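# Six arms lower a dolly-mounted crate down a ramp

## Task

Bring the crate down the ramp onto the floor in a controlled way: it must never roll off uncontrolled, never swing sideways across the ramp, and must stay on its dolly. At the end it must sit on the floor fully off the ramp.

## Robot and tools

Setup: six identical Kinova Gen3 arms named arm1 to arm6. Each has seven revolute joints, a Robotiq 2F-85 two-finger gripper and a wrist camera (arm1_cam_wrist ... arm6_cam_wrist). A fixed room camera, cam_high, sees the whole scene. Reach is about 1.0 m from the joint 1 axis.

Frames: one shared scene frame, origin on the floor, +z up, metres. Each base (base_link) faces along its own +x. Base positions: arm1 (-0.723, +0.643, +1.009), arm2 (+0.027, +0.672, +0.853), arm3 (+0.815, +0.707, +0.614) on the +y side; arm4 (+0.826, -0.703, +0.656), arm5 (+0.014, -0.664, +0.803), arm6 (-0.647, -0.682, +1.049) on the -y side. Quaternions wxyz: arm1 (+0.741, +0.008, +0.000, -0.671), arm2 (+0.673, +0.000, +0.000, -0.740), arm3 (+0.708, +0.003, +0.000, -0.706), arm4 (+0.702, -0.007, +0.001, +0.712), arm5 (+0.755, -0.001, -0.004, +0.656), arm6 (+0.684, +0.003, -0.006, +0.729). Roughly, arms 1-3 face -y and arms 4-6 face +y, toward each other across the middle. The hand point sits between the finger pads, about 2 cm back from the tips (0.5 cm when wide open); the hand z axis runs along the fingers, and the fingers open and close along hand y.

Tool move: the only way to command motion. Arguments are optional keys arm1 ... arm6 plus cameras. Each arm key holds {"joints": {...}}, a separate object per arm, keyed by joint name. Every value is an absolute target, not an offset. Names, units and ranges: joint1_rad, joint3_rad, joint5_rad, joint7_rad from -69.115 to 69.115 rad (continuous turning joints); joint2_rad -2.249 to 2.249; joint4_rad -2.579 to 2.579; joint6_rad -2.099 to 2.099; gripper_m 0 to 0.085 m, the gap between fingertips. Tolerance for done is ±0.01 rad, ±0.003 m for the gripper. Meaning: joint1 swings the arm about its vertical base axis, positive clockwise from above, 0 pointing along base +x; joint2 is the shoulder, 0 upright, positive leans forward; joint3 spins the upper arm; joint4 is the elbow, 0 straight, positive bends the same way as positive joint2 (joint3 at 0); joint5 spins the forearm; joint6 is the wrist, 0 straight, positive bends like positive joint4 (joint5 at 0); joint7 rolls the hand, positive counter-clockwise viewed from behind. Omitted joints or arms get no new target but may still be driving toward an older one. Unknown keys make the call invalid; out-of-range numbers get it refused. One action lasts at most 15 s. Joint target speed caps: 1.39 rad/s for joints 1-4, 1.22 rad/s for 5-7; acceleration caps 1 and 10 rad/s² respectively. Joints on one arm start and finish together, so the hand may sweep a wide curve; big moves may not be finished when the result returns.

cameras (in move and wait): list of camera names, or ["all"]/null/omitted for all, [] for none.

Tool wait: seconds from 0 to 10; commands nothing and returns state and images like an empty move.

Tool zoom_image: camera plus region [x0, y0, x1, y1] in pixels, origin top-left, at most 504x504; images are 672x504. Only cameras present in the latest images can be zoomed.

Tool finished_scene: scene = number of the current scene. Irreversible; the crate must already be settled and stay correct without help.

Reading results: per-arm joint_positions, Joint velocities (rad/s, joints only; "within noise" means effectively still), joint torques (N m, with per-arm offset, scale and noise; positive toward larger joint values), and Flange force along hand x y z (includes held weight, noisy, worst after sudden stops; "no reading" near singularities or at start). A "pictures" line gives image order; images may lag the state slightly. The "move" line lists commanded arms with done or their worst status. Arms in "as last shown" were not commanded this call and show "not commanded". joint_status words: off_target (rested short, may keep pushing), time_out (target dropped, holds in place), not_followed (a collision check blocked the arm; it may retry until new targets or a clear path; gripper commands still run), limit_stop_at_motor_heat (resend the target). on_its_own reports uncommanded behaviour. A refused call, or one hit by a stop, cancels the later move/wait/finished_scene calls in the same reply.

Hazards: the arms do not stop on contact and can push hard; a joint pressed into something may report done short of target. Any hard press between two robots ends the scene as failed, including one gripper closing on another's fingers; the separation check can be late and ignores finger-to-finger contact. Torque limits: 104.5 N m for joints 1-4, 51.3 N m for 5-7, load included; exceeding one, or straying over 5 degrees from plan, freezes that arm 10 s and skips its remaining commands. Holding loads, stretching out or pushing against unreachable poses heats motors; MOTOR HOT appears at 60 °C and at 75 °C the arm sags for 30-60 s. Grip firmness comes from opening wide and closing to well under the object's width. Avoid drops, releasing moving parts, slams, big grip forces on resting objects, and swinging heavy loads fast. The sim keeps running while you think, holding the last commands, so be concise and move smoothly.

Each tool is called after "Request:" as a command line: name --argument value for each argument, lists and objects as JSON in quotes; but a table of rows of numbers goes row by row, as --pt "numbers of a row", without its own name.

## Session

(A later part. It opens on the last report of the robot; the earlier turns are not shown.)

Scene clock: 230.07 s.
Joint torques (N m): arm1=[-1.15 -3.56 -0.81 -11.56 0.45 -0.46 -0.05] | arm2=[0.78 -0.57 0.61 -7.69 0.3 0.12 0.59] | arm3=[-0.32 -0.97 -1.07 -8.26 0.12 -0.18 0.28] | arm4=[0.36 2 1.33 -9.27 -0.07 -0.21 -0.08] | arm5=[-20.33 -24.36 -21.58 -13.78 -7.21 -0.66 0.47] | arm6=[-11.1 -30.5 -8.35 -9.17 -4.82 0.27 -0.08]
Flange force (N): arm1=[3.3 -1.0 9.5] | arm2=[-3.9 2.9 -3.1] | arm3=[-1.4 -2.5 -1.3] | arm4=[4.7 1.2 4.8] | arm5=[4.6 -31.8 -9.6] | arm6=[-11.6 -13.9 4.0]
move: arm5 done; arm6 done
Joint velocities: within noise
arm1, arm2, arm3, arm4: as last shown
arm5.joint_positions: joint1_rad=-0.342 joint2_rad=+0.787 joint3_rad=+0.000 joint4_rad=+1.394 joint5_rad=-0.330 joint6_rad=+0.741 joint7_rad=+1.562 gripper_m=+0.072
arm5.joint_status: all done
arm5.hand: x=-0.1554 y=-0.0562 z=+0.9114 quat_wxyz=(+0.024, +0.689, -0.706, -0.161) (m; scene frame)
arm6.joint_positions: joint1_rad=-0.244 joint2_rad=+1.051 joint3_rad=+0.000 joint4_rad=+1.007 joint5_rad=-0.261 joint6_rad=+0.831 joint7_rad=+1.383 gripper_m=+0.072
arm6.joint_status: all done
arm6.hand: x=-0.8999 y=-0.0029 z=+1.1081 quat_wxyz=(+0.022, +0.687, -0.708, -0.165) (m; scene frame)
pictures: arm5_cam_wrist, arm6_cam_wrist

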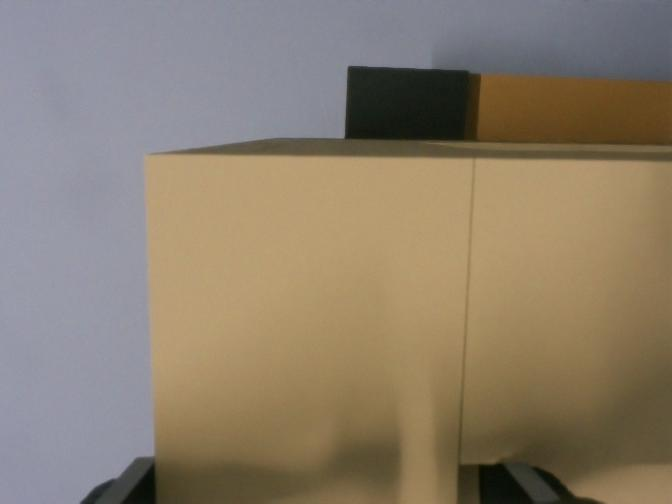

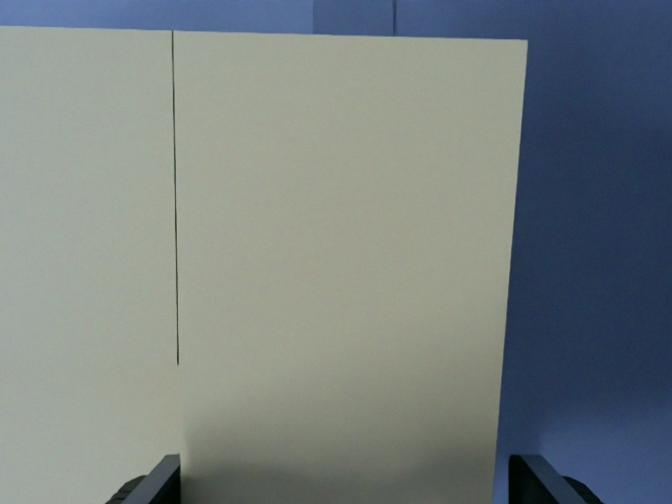

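Request:
move --arm5 '{"joints":{"joint1_rad":-0.2755,"joint2_rad":0.7952,"joint4_rad":1.4236,"joint5_rad":-0.3816,"joint6_rad":0.7258,"joint7_rad":1.6700}}' --arm6 '{"joints":{"joint1_rad":-0.1839,"joint2_rad":1.0327,"joint4_rad":1.0596,"joint5_rad":-0.3065,"joint6_rad":0.8128,"joint7_rad":1.4807}}' --cameras '["arm5_cam_wrist","arm6_cam_wrist"]'

Scene clock: 231.43 s.
Joint torques (N m): arm1=[-1.16 -3.52 -0.79 -11.57 0.45 -0.46 -0.05] | arm2=[0.76 -0.54 0.58 -7.66 0.31 0.06 0.62] | arm3=[-0.31 -0.99 -1.08 -8.27 0.12 -0.15 0.3] | arm4=[0.33 2.01 1.31 -9.23 -0.08 -0.22 -0.06] | arm5=[-20.8 -25.88 -22.66 -13.88 -6.44 0.43 1.32] | arm6=[-9.7 -35.57 -7.83 -12.59 -4.75 -0.84 0.13]
Flange force (N): arm1=[3.5 -1.0 9.5] | arm2=[-3.7 2.9 -3.4] | arm3=[-1.5 -2.5 -1.2] | arm4=[4.7 1.2 4.7] | arm5=[5.4 -31.4 -7.5] | arm6=[-6.2 -15.5 9.5]
move: arm5 done; arm6 done
Joint velocities: within noise
arm1, arm2, arm3, arm4: as last shown
arm5.joint_positions: joint1_rad=-0.276 joint2_rad=+0.795 joint3_rad=+0.000 joint4_rad=+1.424 joint5_rad=-0.382 joint6_rad=+0.726 joint7_rad=+1.670 gripper_m=+0.072
arm5.joint_status: all done
arm5.hand: x=-0.1226 y=-0.0564 z=+0.9006 quat_wxyz=(+0.029, +0.688, -0.706, -0.165) (m; scene frame)
arm6.joint_positions: joint1_rad=-0.184 joint2_rad=+1.033 joint3_rad=+0.000 joint4_rad=+1.060 joint5_rad=-0.307 joint6_rad=+0.813 joint7_rad=+1.481 gripper_m=+0.072
arm6.joint_status: all done
arm6.hand: x=-0.8643 y=-0.0029 z=+1.1067 quat_wxyz=(+0.027, +0.688, -0.705, -0.169) (m; scene frame)
pictures: arm5_cam_wrist, arm6_cam_wrist

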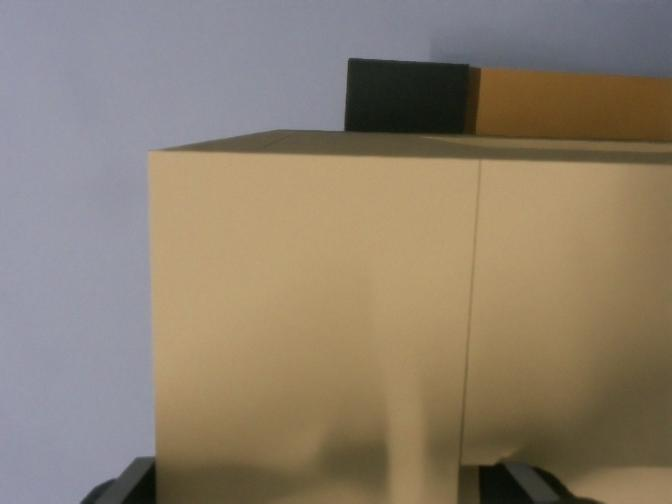

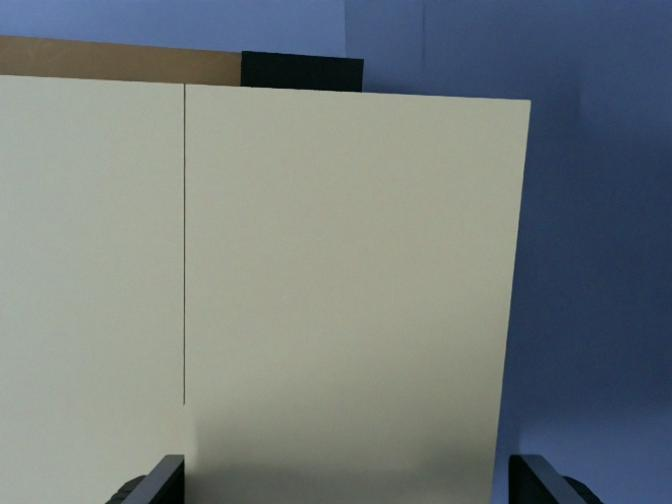

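Request:
move --arm5 '{"joints":{"joint1_rad":-0.2098,"joint2_rad":0.8077,"joint4_rad":1.4392,"joint5_rad":-0.4085,"joint6_rad":0.7200,"joint7_rad":1.7594,"gripper_m":0.066}}' --arm6 '{"joints":{"joint1_rad":-0.1267,"joint2_rad":1.0331,"joint4_rad":1.0980,"joint5_rad":-0.3358,"joint6_rad":0.7920,"joint7_rad":1.5628,"gripper_m":0.064}}' --cameras '["arm5_cam_wrist","arm6_cam_wrist","cam_high"]'

Scene clock: 235.37 s.
Joint torques (N m): arm1=[-1.13 -3.61 -0.79 -11.5 0.46 -0.45 -0.04] | arm2=[0.77 -0.52 0.63 -7.69 0.26 0.09 0.63] | arm3=[-0.32 -1.02 -1.09 -8.3 0.11 -0.16 0.3] | arm4=[0.37 1.96 1.4 -9.27 -0.09 -0.2 -0.08] | arm5=[-20.72 -26.39 -23.06 -14.64 -7.55 0.45 0.23] | arm6=[-15.93 -25.13 -12.71 -7.9 -5.86 0.64 0.53]
Flange force (N): arm1=[3.1 -0.9 9.2] | arm2=[-3.7 3.0 -3.1] | arm3=[-1.5 -2.5 -1.1] | arm4=[4.7 1.4 4.8] | arm5=[9.8 -33.5 -8.1] | arm6=[-8.6 -20.0 -7.1]
move: arm5 done; arm6 done
Joint velocities: within noise
arm1, arm2, arm3, arm4: as last shown
arm5.joint_positions: joint1_rad=-0.210 joint2_rad=+0.808 joint3_rad=+0.000 joint4_rad=+1.439 joint5_rad=-0.408 joint6_rad=+0.720 joint7_rad=+1.759 gripper_m=+0.066
arm5.joint_status: all done
arm5.hand: x=-0.0862 y=-0.0560 z=+0.8901 quat_wxyz=(+0.029, +0.688, -0.706, -0.165) (m; scene frame)
arm6.joint_positions: joint1_rad=-0.127 joint2_rad=+1.033 joint3_rad=+0.000 joint4_rad=+1.098 joint5_rad=-0.336 joint6_rad=+0.792 joint7_rad=+1.563 gripper_m=+0.064
arm6.joint_status: all done
arm6.hand: x=-0.8277 y=-0.0025 z=+1.0963 quat_wxyz=(+0.028, +0.688, -0.706, -0.169) (m; scene frame)
pictures: arm5_cam_wrist, arm6_cam_wrist, cam_high

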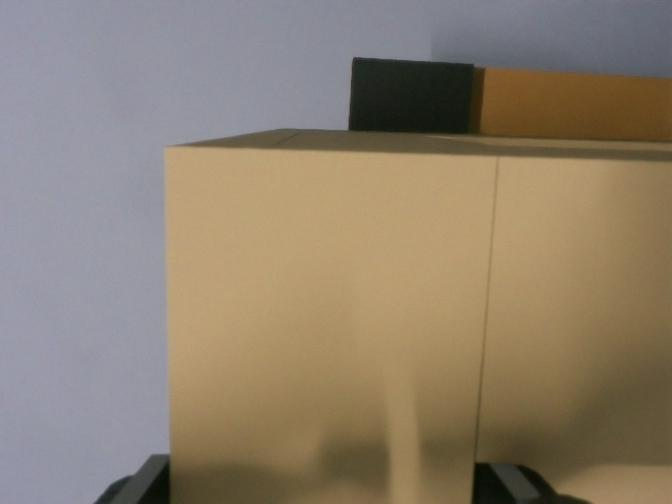

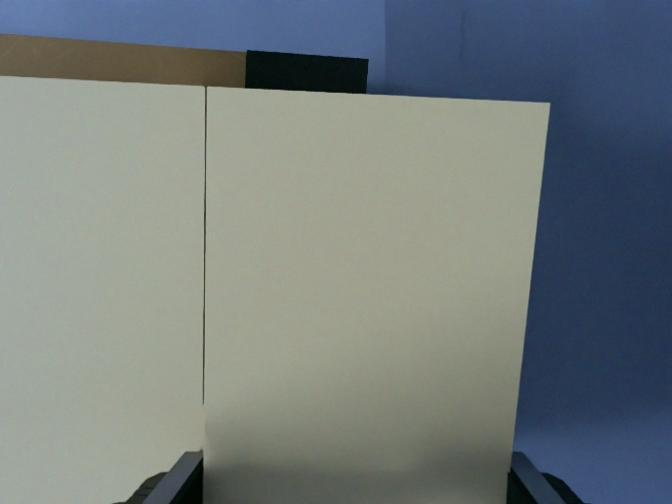

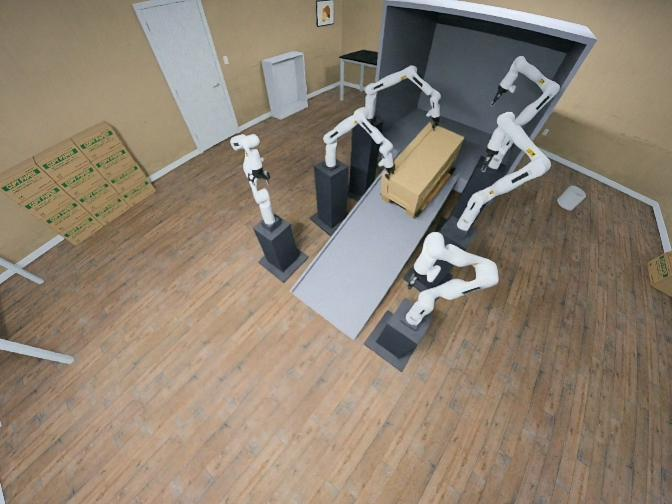

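Request:
move --arm5 '{"joints":{"joint1_rad":-0.1426,"joint2_rad":0.8249,"joint4_rad":1.4472,"joint5_rad":-0.4328,"joint6_rad":0.7178,"joint7_rad":1.8477}}' --arm6 '{"joints":{"joint1_rad":-0.0693,"joint2_rad":1.0378,"joint4_rad":1.1294,"joint5_rad":-0.3620,"joint6_rad":0.7743,"joint7_rad":1.6453}}' --cameras '["arm5_cam_wrist","arm6_cam_wrist"]'

Request:
move --arm5 '{"joints":{"joint1_rad":-0.0705,"joint2_rad":0.8500,"joint4_rad":1.4410,"joint5_rad":-0.4520,"joint6_rad":0.7252,"joint7_rad":1.9347}}' --arm6 '{"joints":{"joint1_rad":-0.0050,"joint2_rad":1.0503,"joint4_rad":1.1445,"joint5_rad":-0.3863,"joint6_rad":0.7685,"joint7_rad":1.7303}}' --cameras '["arm5_cam_wrist","arm6_cam_wrist"]'

Scene clock: 237.30 s.
Joint torques (N m): arm1=[-1.12 -3.56 -0.81 -11.52 0.44 -0.46 -0.01] | arm2=[0.8 -0.5 0.61 -7.66 0.24 0.06 0.6] | arm3=[-0.31 -1.04 -1.09 -8.3 0.1 -0.17 0.31] | arm4=[0.35 1.95 1.35 -9.26 -0.07 -0.22 -0.08] | arm5=[-19.97 -20.92 -22.39 -11.41 -6.92 1.14 0.27] | arm6=[-16.16 -18.86 -12.6 -3.23 -5.07 2.63 0.62]
Flange force (N): arm1=[3.3 -0.9 9.3] | arm2=[-3.6 2.9 -3.4] | arm3=[-1.5 -2.5 -1.2] | arm4=[4.7 1.3 4.8] | arm5=[9.1 -29.1 -16.7] | arm6=[-12.9 -18.0 -13.2]
move: arm5 done; arm6 done
Joint velocities: within noise
arm1, arm2, arm3, arm4: as last shown
arm5.joint_positions: joint1_rad=-0.143 joint2_rad=+0.825 joint3_rad=+0.000 joint4_rad=+1.447 joint5_rad=-0.433 joint6_rad=+0.718 joint7_rad=+1.848 gripper_m=+0.066
arm5.joint_status: all done
arm5.hand: x=-0.0495 y=-0.0562 z=+0.8792 quat_wxyz=(+0.029, +0.688, -0.706, -0.166) (m; scene frame)
arm6.joint_positions: joint1_rad=-0.069 joint2_rad=+1.038 joint3_rad=+0.000 joint4_rad=+1.129 joint5_rad=-0.362 joint6_rad=+0.774 joint7_rad=+1.645 gripper_m=+0.064
arm6.joint_status: all done
arm6.hand: x=-0.7913 y=-0.0031 z=+1.0853 quat_wxyz=(+0.028, +0.688, -0.705, -0.169) (m; scene frame)
pictures: arm5_cam_wrist, arm6_cam_wrist

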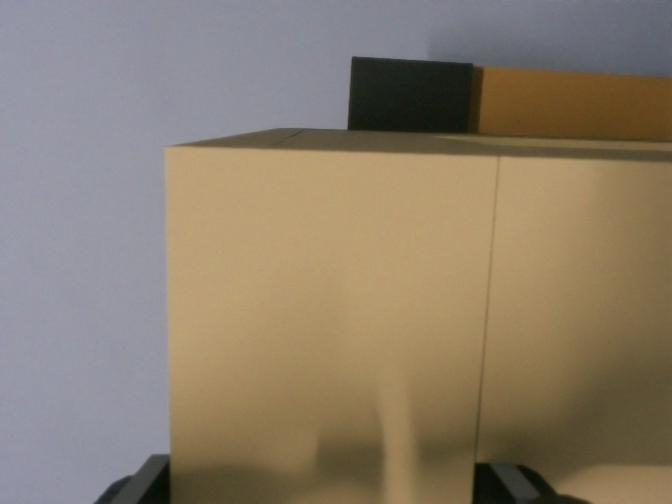

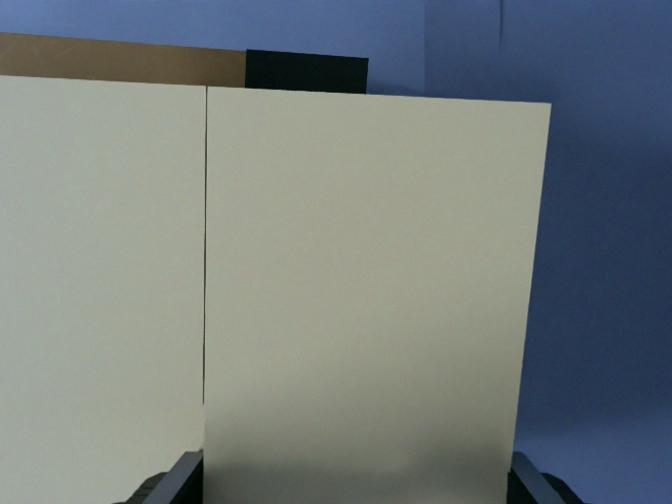

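Scene clock: 238.13 s.
Joint torques (N m): arm1=[-1.18 -3.52 -0.79 -11.54 0.47 -0.47 -0.03] | arm2=[0.78 -0.59 0.56 -7.65 0.3 0.08 0.58] | arm3=[-0.26 -1.04 -1.08 -8.29 0.12 -0.17 0.32] | arm4=[0.36 1.98 1.36 -9.28 -0.08 -0.22 -0.1] | arm5=[-21.6 -20.45 -23.58 -9.47 -7.21 2.76 0.26] | arm6=[-14.78 -17.22 -11.91 -1.75 -4.31 3.21 0.81]
Flange force (N): arm1=[3.4 -1.0 9.4] | arm2=[-3.8 2.7 -3.4] | arm3=[-1.5 -2.4 -1.2] | arm4=[4.7 1.3 4.8] | arm5=[8.2 -31.1 -16.7] | arm6=[-13.6 -15.6 -14.3]
move: arm5 done; arm6 done
Joint velocities: within noise
arm1, arm2, arm3, arm4: as last shown
arm5.joint_positions: joint1_rad=-0.071 joint2_rad=+0.850 joint3_rad=+0.000 joint4_rad=+1.441 joint5_rad=-0.452 joint6_rad=+0.725 joint7_rad=+1.935 gripper_m=+0.066
arm5.joint_status: all done
arm5.hand: x=-0.0101 y=-0.0563 z=+0.8671 quat_wxyz=(+0.030, +0.688, -0.706, -0.166) (m; scene frame)
arm6.joint_positions: joint1_rad=-0.005 joint2_rad=+1.050 joint3_rad=+0.000 joint4_rad=+1.145 joint5_rad=-0.386 joint6_rad=+0.768 joint7_rad=+1.730 gripper_m=+0.064
arm6.joint_status: all done
arm6.hand: x=-0.7513 y=-0.0029 z=+1.0738 quat_wxyz=(+0.028, +0.688, -0.705, -0.169) (m; scene frame)
pictures: arm5_cam_wrist, arm6_cam_wrist

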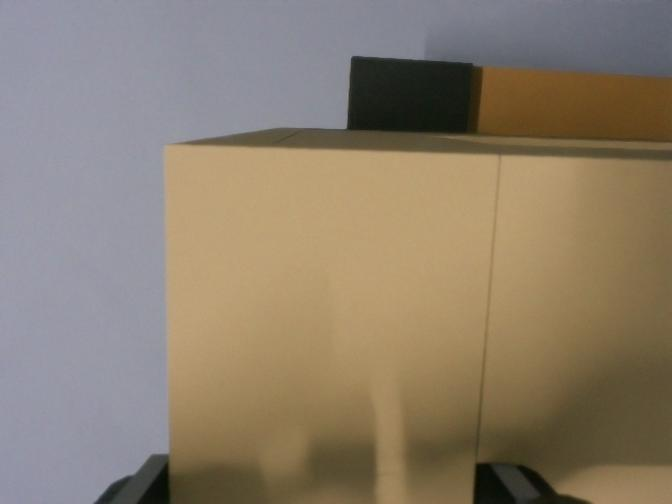

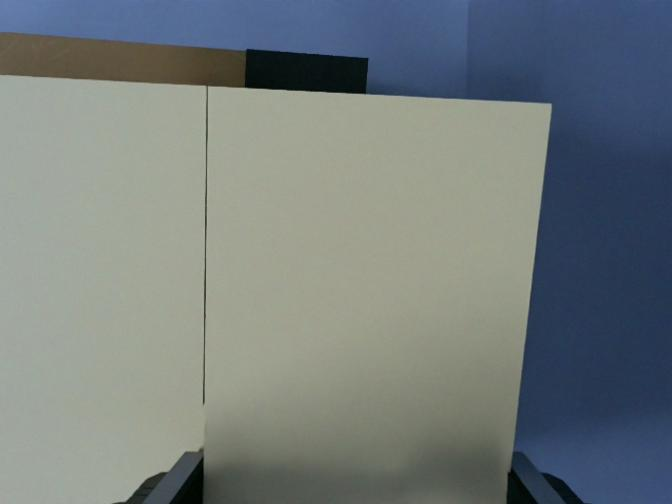

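Request:
move --arm5 '{"joints":{"joint1_rad":0.0017,"joint2_rad":0.8820,"joint4_rad":1.4221,"joint5_rad":-0.4643,"joint6_rad":0.7356,"joint7_rad":2.0155}}' --arm6 '{"joints":{"joint1_rad":0.0592,"joint2_rad":1.0716,"joint4_rad":1.1477,"joint5_rad":-0.4075,"joint6_rad":0.7651,"joint7_rad":1.8117}}' --cameras '[]'

Request:
move --arm5 '{"joints":{"joint1_rad":0.0716,"joint2_rad":0.9167,"joint4_rad":1.3895,"joint5_rad":-0.4693,"joint6_rad":0.7570,"joint7_rad":2.0857}}' --arm6 '{"joints":{"joint1_rad":0.1236,"joint2_rad":1.0956,"joint4_rad":1.1356,"joint5_rad":-0.4220,"joint6_rad":0.7749,"joint7_rad":1.8861}}' --cameras '["arm5_cam_wrist","arm6_cam_wrist"]'

Scene clock: 241.07 s.
Joint torques (N m): arm1=[-1.12 -3.54 -0.78 -11.51 0.48 -0.48 -0.08] | arm2=[0.79 -0.57 0.53 -7.69 0.25 0.15 0.59] | arm3=[-0.3 -1.02 -1.06 -8.29 0.09 -0.17 0.28] | arm4=[0.36 1.99 1.34 -9.27 -0.07 -0.21 -0.08] | arm5=[-21.21 -19.71 -23.82 -8.23 -6.96 3.44 0.31] | arm6=[-19.15 -4.94 -14.43 3.69 -4.54 4.39 0.78]
Flange force (N): arm1=[3.3 -1.0 9.2] | arm2=[-3.8 2.5 -3.1] | arm3=[-1.5 -2.5 -1.2] | arm4=[4.7 1.2 4.8] | arm5=[8.5 -29.2 -17.6] | arm6=[-15.1 -17.5 -33.9]
move: arm5 done; arm6 done
Joint velocities: within noise
arm1, arm2, arm3, arm4: as last shown
arm5.joint_positions: joint1_rad=+0.002 joint2_rad=+0.882 joint3_rad=+0.000 joint4_rad=+1.422 joint5_rad=-0.464 joint6_rad=+0.736 joint7_rad=+2.016 gripper_m=+0.066
arm5.joint_status: all done
arm5.hand: x=+0.0306 y=-0.0558 z=+0.8541 quat_wxyz=(+0.029, +0.688, -0.706, -0.166) (m; scene frame)
arm6.joint_positions: joint1_rad=+0.059 joint2_rad=+1.072 joint3_rad=+0.000 joint4_rad=+1.148 joint5_rad=-0.408 joint6_rad=+0.765 joint7_rad=+1.812 gripper_m=+0.064
arm6.joint_status: all done
arm6.hand: x=-0.7113 y=-0.0028 z=+1.0600 quat_wxyz=(+0.028, +0.688, -0.706, -0.170) (m; scene frame)
pictures: none
No camera images: "cameras" was empty.

Scene clock: 241.90 s.
Joint torques (N m): arm1=[-1.1 -3.56 -0.82 -11.53 0.48 -0.45 -0.03] | arm2=[0.74 -0.5 0.63 -7.64 0.27 0.08 0.62] | arm3=[-0.34 -1.07 -1.08 -8.29 0.12 -0.15 0.31] | arm4=[0.35 1.99 1.4 -9.26 -0.07 -0.22 -0.08] | arm5=[-21.93 -19.36 -24.37 -6.86 -7.08 4.21 0.3] | arm6=[-18.65 -1.86 -14 6.63 -4.2 5.69 0.58]
Flange force (N): arm1=[3.3 -1.0 9.4] | arm2=[-3.7 3.1 -3.4] | arm3=[-1.6 -2.4 -1.2] | arm4=[4.8 1.4 4.7] | arm5=[8.4 -29.7 -18.1] | arm6=[-18.2 -16.6 -35.9]
move: arm5 done; arm6 done
Joint velocities: within noise
arm1.joint_positions: joint1_rad=-0.400 joint2_rad=-0.300 joint3_rad=+0.000 joint4_rad=+1.500 joint5_rad=+0.200 joint6_rad=+1.800 joint7_rad=+1.200 gripper_m=+0.085
arm1.joint_status: not commanded
arm1.hand: x=-0.7029 y=+0.4122 z=+1.5054 quat_wxyz=(-0.034, -0.678, -0.726, +0.106) (m; scene frame)
arm2.joint_positions: joint1_rad=+0.255 joint2_rad=-0.447 joint3_rad=-0.053 joint4_rad=+1.601 joint5_rad=-0.010 joint6_rad=+2.064 joint7_rad=+1.837 gripper_m=+0.085
arm2.joint_status: not commanded
arm2.hand: x=-0.0142 y=+0.6002 z=+1.3339 quat_wxyz=(+0.025, -0.718, -0.695, -0.030) (m; scene frame)
arm3.joint_positions: joint1_rad=-0.329 joint2_rad=-0.381 joint3_rad=-0.117 joint4_rad=+1.533 joint5_rad=-0.067 joint6_rad=+1.975 joint7_rad=+1.057 gripper_m=+0.085
arm3.joint_status: not commanded
arm3.hand: x=+0.8733 y=+0.5851 z=+1.1061 quat_wxyz=(-0.009, -0.723, -0.691, -0.009) (m; scene frame)
arm4.joint_positions: joint1_rad=+0.367 joint2_rad=-0.471 joint3_rad=-0.100 joint4_rad=+1.611 joint5_rad=-0.001 joint6_rad=+1.939 joint7_rad=+1.115 gripper_m=+0.085
arm4.joint_status: not commanded
arm4.hand: x=+0.8667 y=-0.5925 z=+1.1353 quat_wxyz=(-0.038, +0.413, -0.910, -0.003) (m; scene frame)
arm5.joint_positions: joint1_rad=+0.071 joint2_rad=+0.917 joint3_rad=+0.000 joint4_rad=+1.389 joint5_rad=-0.469 joint6_rad=+0.757 joint7_rad=+2.086 gripper_m=+0.066
arm5.joint_status: all done
arm5.hand: x=+0.0705 y=-0.0557 z=+0.8426 quat_wxyz=(+0.029, +0.688, -0.706, -0.166) (m; scene frame)
arm6.joint_positions: joint1_rad=+0.123 joint2_rad=+1.096 joint3_rad=+0.000 joint4_rad=+1.136 joint5_rad=-0.422 joint6_rad=+0.775 joint7_rad=+1.886 gripper_m=+0.064
arm6.joint_status: all done
arm6.hand: x=-0.6714 y=-0.0030 z=+1.0483 quat_wxyz=(+0.028, +0.688, -0.705, -0.170) (m; scene frame)
pictures: arm5_cam_wrist, arm6_cam_wrist

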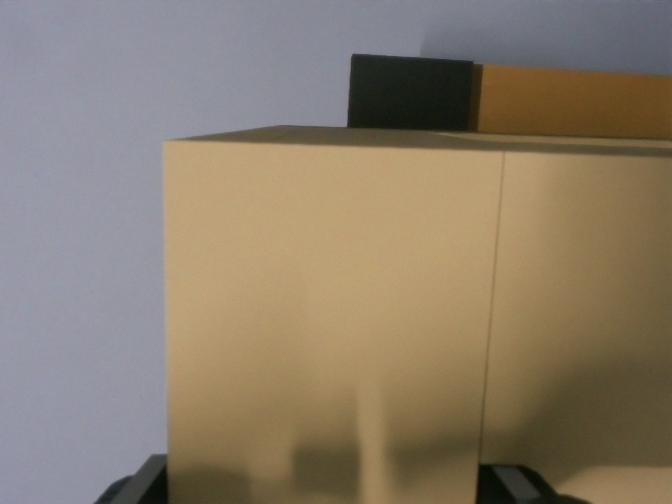

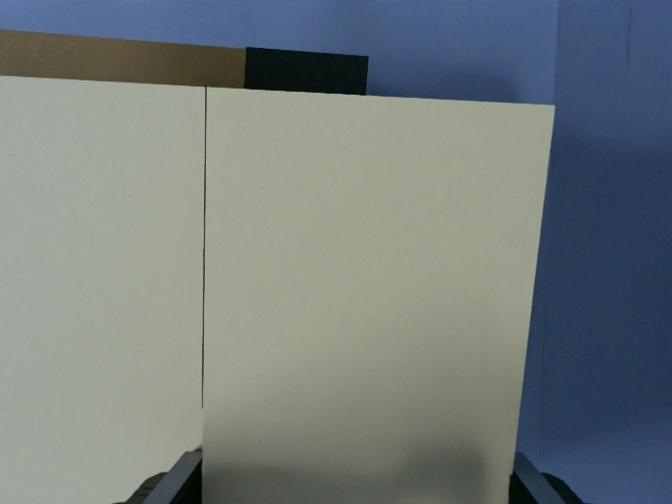

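Request:
move --arm5 '{"joints":{"joint1_rad":0.1393,"joint2_rad":0.9521,"joint4_rad":1.3431,"joint5_rad":-0.4681,"joint6_rad":0.7900,"joint7_rad":2.1467}}' --arm6 '{"joints":{"joint1_rad":0.1874,"joint2_rad":1.1194,"joint4_rad":1.1084,"joint5_rad":-0.4308,"joint6_rad":0.7992,"joint7_rad":1.9532}}' --cameras '[]'

Request:
move --arm5 '{"joints":{"joint1_rad":0.2043,"joint2_rad":0.9974,"joint4_rad":1.2832,"joint5_rad":-0.4613,"joint6_rad":0.8248,"joint7_rad":2.1981}}' --arm6 '{"joints":{"joint1_rad":0.2501,"joint2_rad":1.1546,"joint4_rad":1.0664,"joint5_rad":-0.4335,"joint6_rad":0.8260,"joint7_rad":2.0120}}' --cameras '["arm5_cam_wrist","arm6_cam_wrist"]'

Scene clock: 244.97 s.
Joint torques (N m): arm1=[-1.11 -3.54 -0.78 -11.53 0.45 -0.46 -0.07] | arm2=[0.74 -0.56 0.59 -7.66 0.23 0.14 0.64] | arm3=[-0.3 -1.07 -1.08 -8.28 0.08 -0.16 0.29] | arm4=[0.35 1.99 1.39 -9.3 -0.08 -0.21 -0.07] | arm5=[-17.48 -34.7 -20.87 -12.48 -6.98 3.86 0.34] | arm6=[-11.55 -28.64 -10.63 -3.02 -4.47 5.43 0.54]
Flange force (N): arm1=[3.3 -1.0 9.3] | arm2=[-3.9 2.9 -3.2] | arm3=[-1.6 -2.5 -1.2] | arm4=[4.8 1.4 4.9] | arm5=[11.8 -29.6 8.6] | arm6=[-15.9 -19.4 7.6]
move: arm5 done; arm6 done
Joint velocities: within noise
arm1, arm2, arm3, arm4: as last shown
arm5.joint_positions: joint1_rad=+0.139 joint2_rad=+0.952 joint3_rad=+0.000 joint4_rad=+1.343 joint5_rad=-0.468 joint6_rad=+0.790 joint7_rad=+2.147 gripper_m=+0.066
arm5.joint_status: all done
arm5.hand: x=+0.1099 y=-0.0557 z=+0.8336 quat_wxyz=(+0.030, +0.688, -0.705, -0.167) (m; scene frame)
arm6.joint_positions: joint1_rad=+0.187 joint2_rad=+1.119 joint3_rad=+0.000 joint4_rad=+1.108 joint5_rad=-0.431 joint6_rad=+0.799 joint7_rad=+1.953 gripper_m=+0.064
arm6.joint_status: all done
arm6.hand: x=-0.6321 y=-0.0029 z=+1.0404 quat_wxyz=(+0.028, +0.688, -0.705, -0.171) (m; scene frame)
pictures: none
No camera images: "cameras" was empty.

Scene clock: 245.77 s.
Joint torques (N m): arm1=[-1.18 -3.59 -0.78 -11.52 0.45 -0.45 -0.03] | arm2=[0.82 -0.56 0.64 -7.65 0.32 0.11 0.61] | arm3=[-0.34 -1.02 -1.1 -8.28 0.11 -0.15 0.31] | arm4=[0.36 1.99 1.34 -9.25 -0.08 -0.22 -0.06] | arm5=[-19.88 -29.41 -22.33 -9.11 -7.3 4.64 0.36] | arm6=[-13.39 -26.71 -11.63 -2.1 -5.2 5.82 0.51]
Flange force (N): arm1=[3.2 -0.9 9.3] | arm2=[-3.9 3.1 -3.3] | arm3=[-1.5 -2.5 -1.1] | arm4=[4.7 1.3 4.7] | arm5=[10.7 -30.1 -0.9] | arm6=[-15.1 -22.1 3.5]
move: arm5 done; arm6 done
Joint velocities: within noise
arm1, arm2, arm3, arm4: as last shown
arm5.joint_positions: joint1_rad=+0.204 joint2_rad=+0.997 joint3_rad=+0.000 joint4_rad=+1.283 joint5_rad=-0.461 joint6_rad=+0.825 joint7_rad=+2.198 gripper_m=+0.066
arm5.joint_status: all done
arm5.hand: x=+0.1500 y=-0.0556 z=+0.8217 quat_wxyz=(+0.029, +0.688, -0.705, -0.167) (m; scene frame)
arm6.joint_positions: joint1_rad=+0.250 joint2_rad=+1.155 joint3_rad=+0.000 joint4_rad=+1.066 joint5_rad=-0.434 joint6_rad=+0.826 joint7_rad=+2.012 gripper_m=+0.064
arm6.joint_status: all done
arm6.hand: x=-0.5920 y=-0.0027 z=+1.0290 quat_wxyz=(+0.028, +0.688, -0.705, -0.171) (m; scene frame)
pictures: arm5_cam_wrist, arm6_cam_wrist

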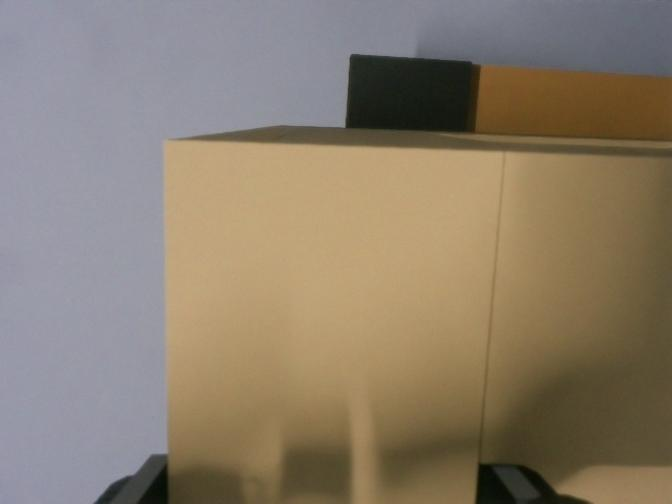

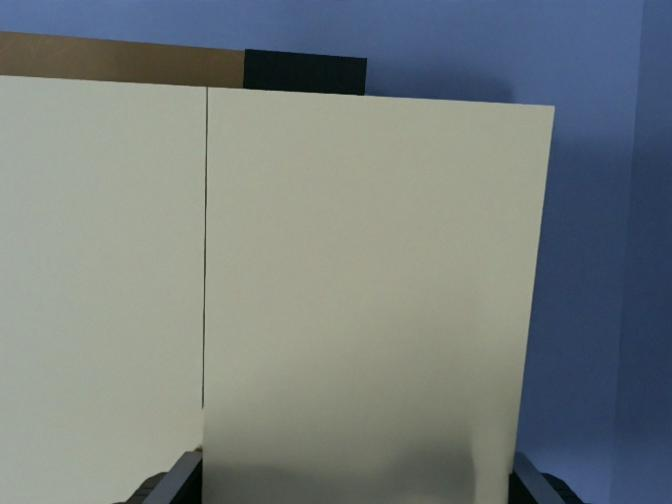

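Request:
move --arm5 '{"joints":{"joint1_rad":0.2663,"joint2_rad":1.0478,"joint4_rad":1.2075,"joint5_rad":-0.4500,"joint6_rad":0.8683,"joint7_rad":2.2405}}' --arm6 '{"joints":{"joint1_rad":0.3111,"joint2_rad":1.1963,"joint4_rad":1.0072,"joint5_rad":-0.4308,"joint6_rad":0.8623,"joint7_rad":2.0624}}' --cameras '[]'

Request:
move --arm5 '{"joints":{"joint1_rad":0.3249,"joint2_rad":1.1045,"joint4_rad":1.1142,"joint5_rad":-0.4353,"joint6_rad":0.9209,"joint7_rad":2.2741}}' --arm6 '{"joints":{"joint1_rad":0.3700,"joint2_rad":1.2453,"joint4_rad":0.9288,"joint5_rad":-0.4230,"joint6_rad":0.9088,"joint7_rad":2.1035}}' --cameras '["arm5_cam_wrist","arm6_cam_wrist"]'

Scene clock: 251.70 s.
Joint torques (N m): arm1=[-1.19 -3.62 -0.78 -11.57 0.46 -0.42 -0.05] | arm2=[0.76 -0.59 0.58 -7.68 0.26 0.12 0.63] | arm3=[-0.34 -1.05 -1.07 -8.26 0.11 -0.16 0.29] | arm4=[0.36 2 1.35 -9.27 -0.07 -0.22 -0.1] | arm5=[-20.97 -24.71 -22.25 -6.31 -7.37 5.36 0.33] | arm6=[-13.35 -22.42 -10.8 -0.52 -4.64 5.77 0.64]
Flange force (N): arm1=[3.2 -0.9 9.6] | arm2=[-3.9 2.8 -3.2] | arm3=[-1.6 -2.4 -1.3] | arm4=[4.7 1.2 4.8] | arm5=[11.0 -28.4 -8.2] | arm6=[-14.4 -20.5 -3.4]
move: arm5 done; arm6 done
Joint velocities: within noise
arm1, arm2, arm3, arm4: as last shown
arm5.joint_positions: joint1_rad=+0.266 joint2_rad=+1.048 joint3_rad=+0.000 joint4_rad=+1.207 joint5_rad=-0.450 joint6_rad=+0.868 joint7_rad=+2.241 gripper_m=+0.066
arm5.joint_status: all done
arm5.hand: x=+0.1899 y=-0.0555 z=+0.8100 quat_wxyz=(+0.029, +0.688, -0.705, -0.168) (m; scene frame)
arm6.joint_positions: joint1_rad=+0.311 joint2_rad=+1.196 joint3_rad=+0.000 joint4_rad=+1.007 joint5_rad=-0.431 joint6_rad=+0.862 joint7_rad=+2.062 gripper_m=+0.064
arm6.joint_status: all done
arm6.hand: x=-0.5521 y=-0.0025 z=+1.0174 quat_wxyz=(+0.028, +0.688, -0.705, -0.171) (m; scene frame)
pictures: none
No camera images: "cameras" was empty.

Scene clock: 252.63 s.
Joint torques (N m): arm1=[-1.13 -3.56 -0.76 -11.52 0.43 -0.47 -0.04] | arm2=[0.76 -0.52 0.57 -7.68 0.29 0.07 0.64] | arm3=[-0.33 -1.04 -1.1 -8.29 0.14 -0.18 0.31] | arm4=[0.34 1.96 1.35 -9.28 -0.09 -0.2 -0.05] | arm5=[-23.17 -21.72 -23.59 -3.79 -7.89 6.22 0.31] | arm6=[-15.18 -17.78 -11.29 1.76 -4.81 6.24 0.66]
Flange force (N): arm1=[3.3 -0.9 9.2] | arm2=[-3.7 3.0 -3.3] | arm3=[-1.5 -2.5 -1.2] | arm4=[4.7 1.3 4.9] | arm5=[9.9 -29.9 -13.1] | arm6=[-15.5 -22.0 -10.6]
move: arm5 done; arm6 done
Joint velocities: within noise
arm1, arm2, arm3, arm4: as last shown
arm5.joint_positions: joint1_rad=+0.325 joint2_rad=+1.104 joint3_rad=+0.000 joint4_rad=+1.114 joint5_rad=-0.435 joint6_rad=+0.921 joint7_rad=+2.274 gripper_m=+0.066
arm5.joint_status: all done
arm5.hand: x=+0.2299 y=-0.0551 z=+0.7984 quat_wxyz=(+0.029, +0.688, -0.705, -0.168) (m; scene frame)
arm6.joint_positions: joint1_rad=+0.370 joint2_rad=+1.245 joint3_rad=+0.000 joint4_rad=+0.929 joint5_rad=-0.423 joint6_rad=+0.909 joint7_rad=+2.103 gripper_m=+0.064
arm6.joint_status: all done
arm6.hand: x=-0.5122 y=-0.0022 z=+1.0058 quat_wxyz=(+0.028, +0.688, -0.705, -0.171) (m; scene frame)
pictures: arm5_cam_wrist, arm6_cam_wrist

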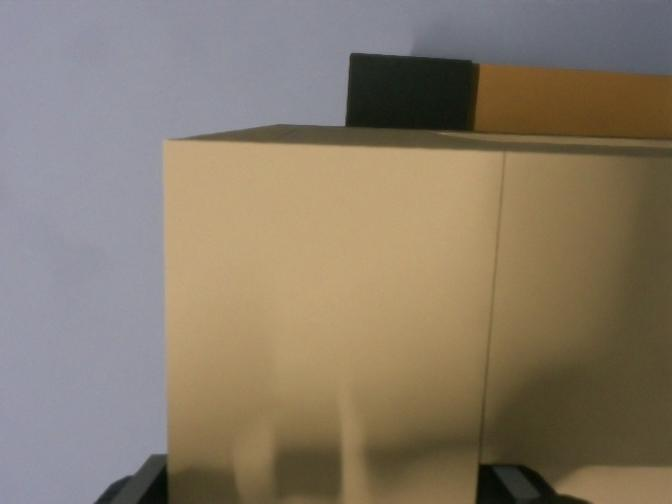

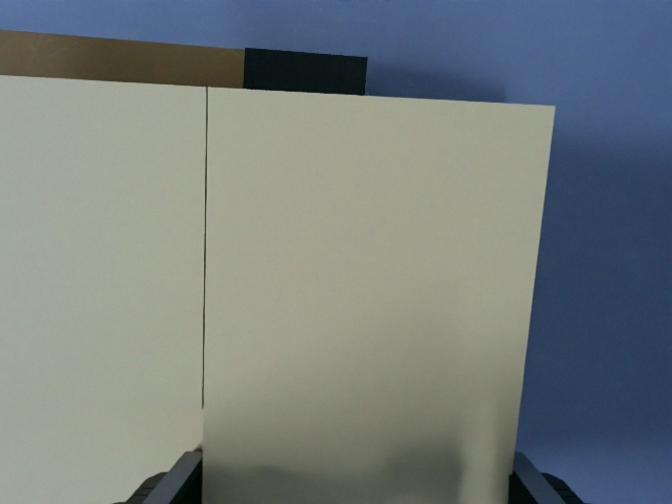

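Request:
move --arm5 '{"joints":{"joint1_rad":0.3804,"joint2_rad":1.1662,"joint4_rad":1.0027,"joint5_rad":-0.4182,"joint6_rad":0.9848,"joint7_rad":2.3003}}' --arm6 '{"joints":{"joint1_rad":0.4271,"joint2_rad":1.3006,"joint4_rad":0.8296,"joint5_rad":-0.4114,"joint6_rad":0.9679,"joint7_rad":2.1366}}' --cameras '[]'

Request:
move --arm5 '{"joints":{"joint1_rad":0.4195,"joint2_rad":1.2222,"joint4_rad":0.8974,"joint5_rad":-0.4047,"joint6_rad":1.0432,"joint7_rad":2.3136}}' --arm6 '{"joints":{"joint1_rad":0.4680,"joint2_rad":1.3535,"joint4_rad":0.7298,"joint5_rad":-0.4007,"joint6_rad":1.0251,"joint7_rad":2.1537}}' --cameras '[]'

Request:
move --arm5 '{"joints":{"joint1_rad":0.4570,"joint2_rad":1.2820,"joint4_rad":0.7818,"joint5_rad":-0.3900,"joint6_rad":1.1069,"joint7_rad":2.3227}}' --arm6 '{"joints":{"joint1_rad":0.5078,"joint2_rad":1.4108,"joint4_rad":0.6180,"joint5_rad":-0.3879,"joint6_rad":1.0886,"joint7_rad":2.1663}}' --cameras '["arm5_cam_wrist","arm6_cam_wrist","cam_high"]'

Scene clock: 255.53 s.
Joint torques (N m): arm1=[-1.12 -3.61 -0.8 -11.51 0.46 -0.45 -0.06] | arm2=[0.75 -0.54 0.57 -7.7 0.23 0.07 0.62] | arm3=[-0.34 -1.04 -1.05 -8.32 0.12 -0.18 0.29] | arm4=[0.37 1.98 1.35 -9.23 -0.07 -0.21 -0.1] | arm5=[-22.89 -26.04 -22.8 -4.51 -8.33 6.91 0.37] | arm6=[-13.37 -23.61 -9.98 -0.13 -4.98 6.62 0.75]
Flange force (N): arm1=[3.1 -1.0 9.3] | arm2=[-3.7 2.8 -3.2] | arm3=[-1.4 -2.4 -1.1] | arm4=[4.6 1.2 4.7] | arm5=[10.3 -31.0 -5.9] | arm6=[-16.1 -23.4 -1.0]
move: arm5 done; arm6 done
Joint velocities: within noise
arm1, arm2, arm3, arm4: as last shown
arm5.joint_positions: joint1_rad=+0.380 joint2_rad=+1.166 joint3_rad=+0.000 joint4_rad=+1.003 joint5_rad=-0.418 joint6_rad=+0.985 joint7_rad=+2.300 gripper_m=+0.066
arm5.joint_status: all done
arm5.hand: x=+0.2698 y=-0.0551 z=+0.7879 quat_wxyz=(+0.029, +0.688, -0.705, -0.168) (m; scene frame)
arm6.joint_positions: joint1_rad=+0.427 joint2_rad=+1.301 joint3_rad=+0.000 joint4_rad=+0.830 joint5_rad=-0.411 joint6_rad=+0.968 joint7_rad=+2.137 gripper_m=+0.064
arm6.joint_status: all done
arm6.hand: x=-0.4722 y=-0.0021 z=+0.9952 quat_wxyz=(+0.028, +0.688, -0.704, -0.172) (m; scene frame)
pictures: none
No camera images: "cameras" was empty.

Scene clock: 256.50 s.
Joint torques (N m): arm1=[-1.19 -3.56 -0.79 -11.56 0.46 -0.47 -0.04] | arm2=[0.79 -0.51 0.58 -7.72 0.29 0.11 0.63] | arm3=[-0.32 -1.03 -1.08 -8.3 0.09 -0.18 0.29] | arm4=[0.38 1.94 1.32 -9.27 -0.07 -0.21 -0.05] | arm5=[-24.29 -24.49 -22.67 -4.05 -8.99 6.63 0.4] | arm6=[-15.62 -20.98 -10.85 0.42 -5.85 6.48 0.76]
Flange force (N): arm1=[3.4 -1.0 9.4] | arm2=[-3.7 2.9 -3.0] | arm3=[-1.5 -2.5 -1.2] | arm4=[4.6 1.3 4.8] | arm5=[12.3 -30.4 -9.7] | arm6=[-14.8 -25.3 -6.7]
move: arm5 done; arm6 done
Joint velocities: within noise
arm1, arm2, arm3, arm4: as last shown
arm5.joint_positions: joint1_rad=+0.420 joint2_rad=+1.222 joint3_rad=+0.000 joint4_rad=+0.897 joint5_rad=-0.405 joint6_rad=+1.043 joint7_rad=+2.314 gripper_m=+0.066
arm5.joint_status: all done
arm5.hand: x=+0.3000 y=-0.0543 z=+0.7794 quat_wxyz=(+0.029, +0.688, -0.705, -0.169) (m; scene frame)
arm6.joint_positions: joint1_rad=+0.468 joint2_rad=+1.353 joint3_rad=+0.000 joint4_rad=+0.730 joint5_rad=-0.401 joint6_rad=+1.025 joint7_rad=+2.154 gripper_m=+0.064
arm6.joint_status: all done
arm6.hand: x=-0.4423 y=-0.0012 z=+0.9866 quat_wxyz=(+0.028, +0.688, -0.704, -0.172) (m; scene frame)
pictures: none
No camera images: "cameras" was empty.

Scene clock: 257.50 s.
Joint torques (N m): arm1=[-1.16 -3.55 -0.72 -11.49 0.44 -0.45 -0.04] | arm2=[0.75 -0.55 0.54 -7.69 0.31 0.03 0.59] | arm3=[-0.33 -1.09 -1.09 -8.25 0.12 -0.18 0.28] | arm4=[0.35 2 1.37 -9.23 -0.1 -0.22 -0.08] | arm5=[-23.32 -22.88 -20.66 -2.08 -8.57 7.62 0.31] | arm6=[-13.04 -19.71 -8.1 1.53 -4.91 6.96 0.72]
Flange force (N): arm1=[3.3 -0.8 9.2] | arm2=[-3.6 2.7 -3.4] | arm3=[-1.7 -2.5 -1.4] | arm4=[4.7 1.3 4.7] | arm5=[8.9 -29.6 -9.7] | arm6=[-19.6 -24.0 -5.8]
move: arm5 done; arm6 done
Joint velocities: within noise
arm1, arm2, arm3, arm4: as last shown
arm5.joint_positions: joint1_rad=+0.457 joint2_rad=+1.282 joint3_rad=+0.000 joint4_rad=+0.782 joint5_rad=-0.390 joint6_rad=+1.107 joint7_rad=+2.323 gripper_m=+0.066
arm5.joint_status: all done
arm5.hand: x=+0.3299 y=-0.0549 z=+0.7708 quat_wxyz=(+0.029, +0.688, -0.705, -0.168) (m; scene frame)
arm6.joint_positions: joint1_rad=+0.508 joint2_rad=+1.411 joint3_rad=+0.000 joint4_rad=+0.618 joint5_rad=-0.388 joint6_rad=+1.089 joint7_rad=+2.166 gripper_m=+0.064
arm6.joint_status: all done
arm6.hand: x=-0.4122 y=-0.0019 z=+0.9781 quat_wxyz=(+0.028, +0.688, -0.704, -0.172) (m; scene frame)
pictures: arm5_cam_wrist, arm6_cam_wrist, cam_high

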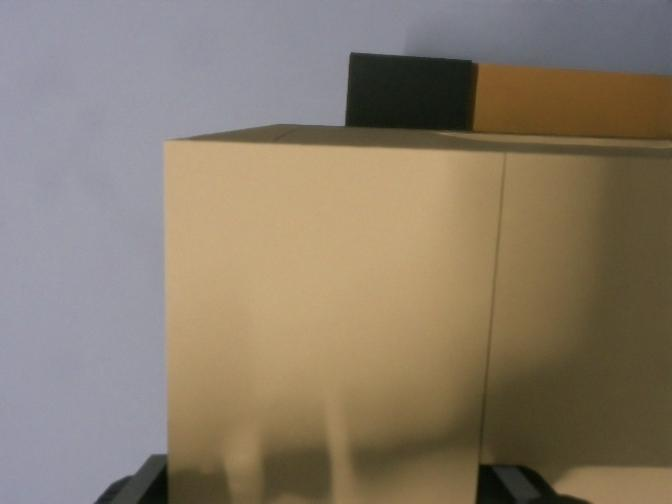

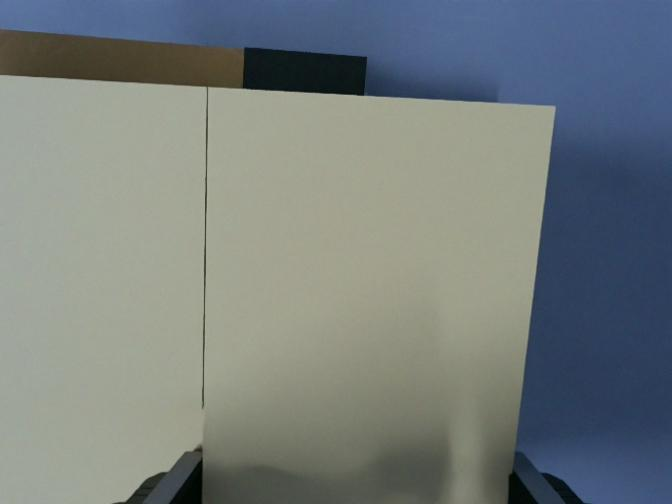

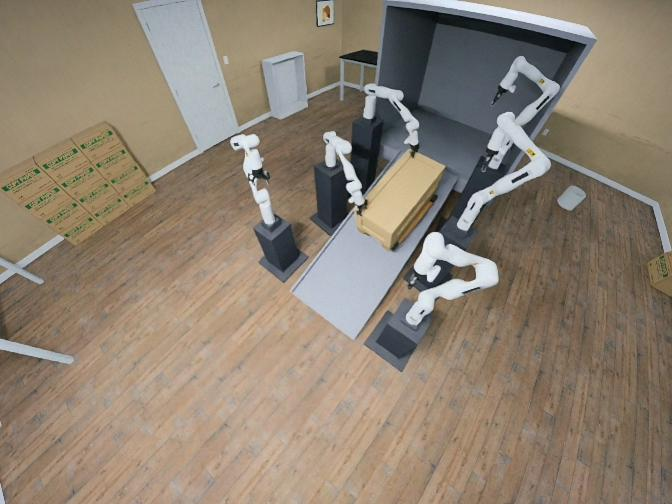

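Request:
move --arm2 '{"joints":{"joint1_rad":0.457,"joint2_rad":0.25,"joint3_rad":0,"joint4_rad":1.4,"joint5_rad":0.17,"joint6_rad":1.4,"joint7_rad":2.03,"gripper_m":0.085}}' --arm3 '{"joints":{"joint1_rad":0.54,"joint2_rad":0.4,"joint3_rad":0,"joint4_rad":1.1,"joint5_rad":0.135,"joint6_rad":1.5,"joint7_rad":2.09,"gripper_m":0.085}}' --cameras '["arm2_cam_wrist","arm3_cam_wrist","cam_high"]'

Scene clock: 281.23 s.
Joint torques (N m): arm1=[-1.13 -3.63 -0.77 -11.54 0.45 -0.46 -0.05] | arm2=[0.77 -15.71 0.87 -8.98 0.77 -0.28 0.62] | arm3=[-0.31 -16.89 -0.98 -9.41 0.59 -0.53 0.29] | arm4=[0.36 2 1.37 -9.25 -0.08 -0.2 -0.08] | arm5=[-23.29 -22.84 -20.53 -2.17 -8.52 7.56 0.27] | arm6=[-12.99 -19.61 -8.04 1.48 -4.9 6.94 0.72]
Flange force (N): arm1=[3.2 -0.9 9.3] | arm2=[-5.2 0.7 -0.5] | arm3=[1.2 0.3 -0.8] | arm4=[4.7 1.3 4.8] | arm5=[9.4 -29.3 -9.8] | arm6=[-19.0 -23.6 -6.0]
move: arm2 done; arm3 done
Joint velocities: within noise
arm1.joint_positions: joint1_rad=-0.400 joint2_rad=-0.300 joint3_rad=+0.000 joint4_rad=+1.500 joint5_rad=+0.200 joint6_rad=+1.800 joint7_rad=+1.200 gripper_m=+0.085
arm1.joint_status: not commanded
arm1.hand: x=-0.7029 y=+0.4122 z=+1.5054 quat_wxyz=(-0.034, -0.678, -0.726, +0.106) (m; scene frame)
arm2.joint_positions: joint1_rad=+0.457 joint2_rad=+0.250 joint3_rad=+0.000 joint4_rad=+1.400 joint5_rad=+0.170 joint6_rad=+1.400 joint7_rad=+2.030 gripper_m=+0.085
arm2.joint_status: all done
arm2.hand: x=-0.2725 y=+0.3326 z=+1.2148 quat_wxyz=(+0.068, -0.728, -0.678, +0.067) (m; scene frame)
arm3.joint_positions: joint1_rad=+0.540 joint2_rad=+0.400 joint3_rad=+0.000 joint4_rad=+1.100 joint5_rad=+0.135 joint6_rad=+1.500 joint7_rad=+2.090 gripper_m=+0.085
arm3.joint_status: all done
arm3.hand: x=+0.4897 y=+0.2917 z=+1.0009 quat_wxyz=(+0.047, -0.710, -0.698, +0.083) (m; scene frame)
arm4.joint_positions: joint1_rad=+0.367 joint2_rad=-0.471 joint3_rad=-0.100 joint4_rad=+1.611 joint5_rad=-0.001 joint6_rad=+1.939 joint7_rad=+1.115 gripper_m=+0.085
arm4.joint_status: not commanded
arm4.hand: x=+0.8667 y=-0.5925 z=+1.1353 quat_wxyz=(-0.038, +0.413, -0.910, -0.003) (m; scene frame)
arm5, arm6: as last shown
pictures: arm2_cam_wrist, arm3_cam_wrist, cam_high

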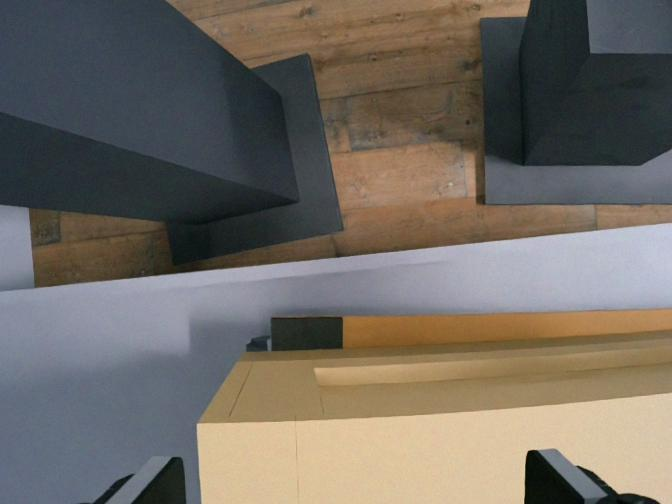

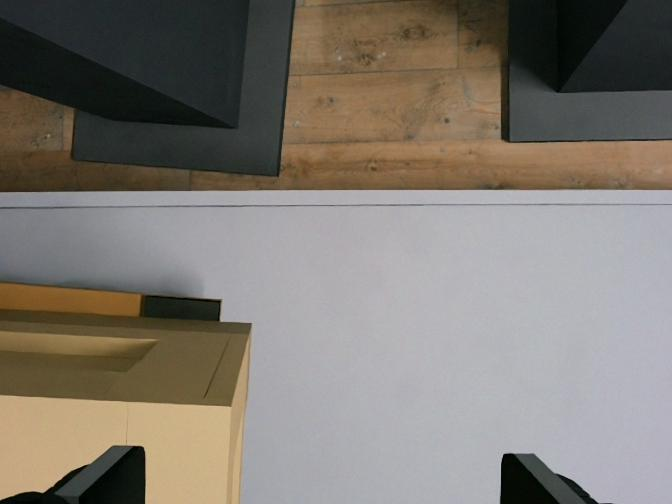

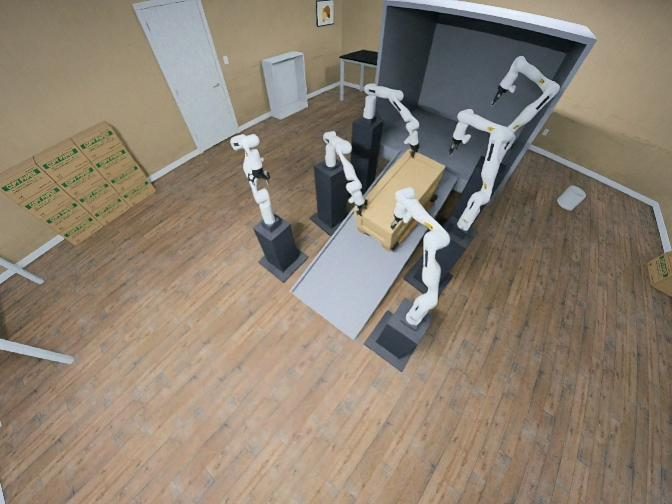

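Request:
move --arm2 '{"joints":{"joint1_rad":0.457,"joint2_rad":0.66,"joint3_rad":0,"joint4_rad":1.203,"joint5_rad":0.17,"joint6_rad":0.96,"joint7_rad":2.05}}' --arm3 '{"joints":{"joint1_rad":0.542,"joint2_rad":0.92,"joint3_rad":0,"joint4_rad":0.557,"joint5_rad":0.135,"joint6_rad":1.3435,"joint7_rad":2.106}}' --cameras '["arm2_cam_wrist","arm3_cam_wrist","cam_high"]'

Scene clock: 283.77 s.
Joint torques (N m): arm1=[-1.11 -3.58 -0.76 -11.52 0.44 -0.45 -0.04] | arm2=[0.7 -23.46 1.11 -9.3 0.67 -0.94 0.62] | arm3=[-0.38 -25.24 -0.59 -9.9 0.57 -1.05 0.36] | arm4=[0.35 1.97 1.35 -9.25 -0.08 -0.2 -0.07] | arm5=[-23.39 -22.81 -20.47 -2.03 -8.49 7.55 0.23] | arm6=[-13.02 -19.67 -8.04 1.49 -4.88 6.91 0.74]
Flange force (N): arm1=[3.3 -0.9 9.3] | arm2=[-4.8 -0.4 1.8] | arm3=[2.7 2.0 -1.6] | arm4=[4.7 1.3 4.8] | arm5=[8.8 -29.9 -9.9] | arm6=[-19.4 -23.9 -5.9]
move: arm2 done; arm3 done
Joint velocities: within noise
arm1, arm4, arm5, arm6: as last shown
arm2.joint_positions: joint1_rad=+0.457 joint2_rad=+0.660 joint3_rad=+0.000 joint4_rad=+1.203 joint5_rad=+0.170 joint6_rad=+0.960 joint7_rad=+2.050 gripper_m=+0.085
arm2.joint_status: all done
arm2.hand: x=-0.3757 y=+0.1480 z=+1.0873 quat_wxyz=(+0.031, -0.695, -0.697, +0.173) (m; scene frame)
arm3.joint_positions: joint1_rad=+0.542 joint2_rad=+0.920 joint3_rad=+0.000 joint4_rad=+0.557 joint5_rad=+0.135 joint6_rad=+1.343 joint7_rad=+2.106 gripper_m=+0.085
arm3.joint_status: all done
arm3.hand: x=+0.3749 y=+0.0996 z=+0.8870 quat_wxyz=(+0.026, -0.695, -0.699, +0.168) (m; scene frame)
pictures: arm2_cam_wrist, arm3_cam_wrist, cam_high

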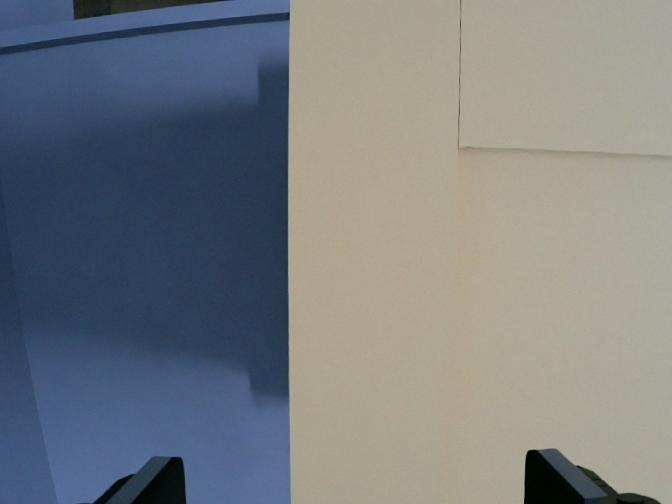

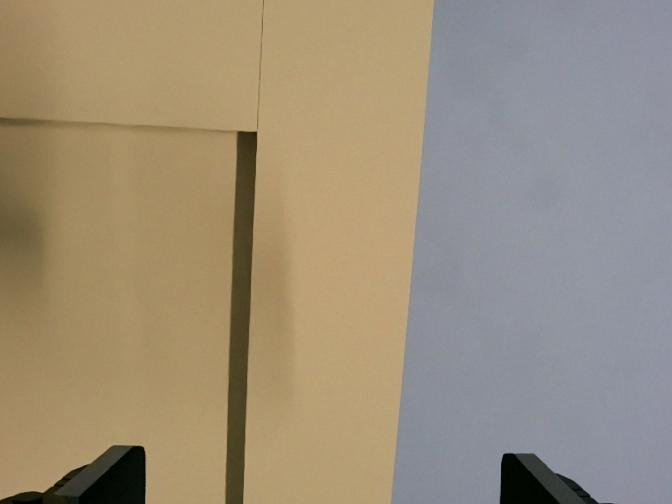

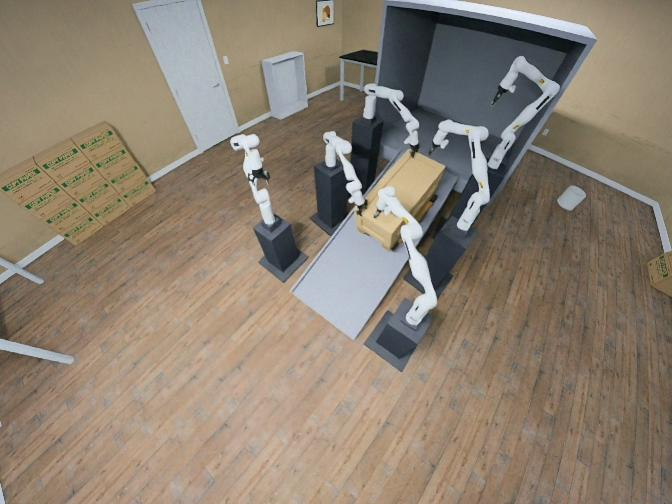

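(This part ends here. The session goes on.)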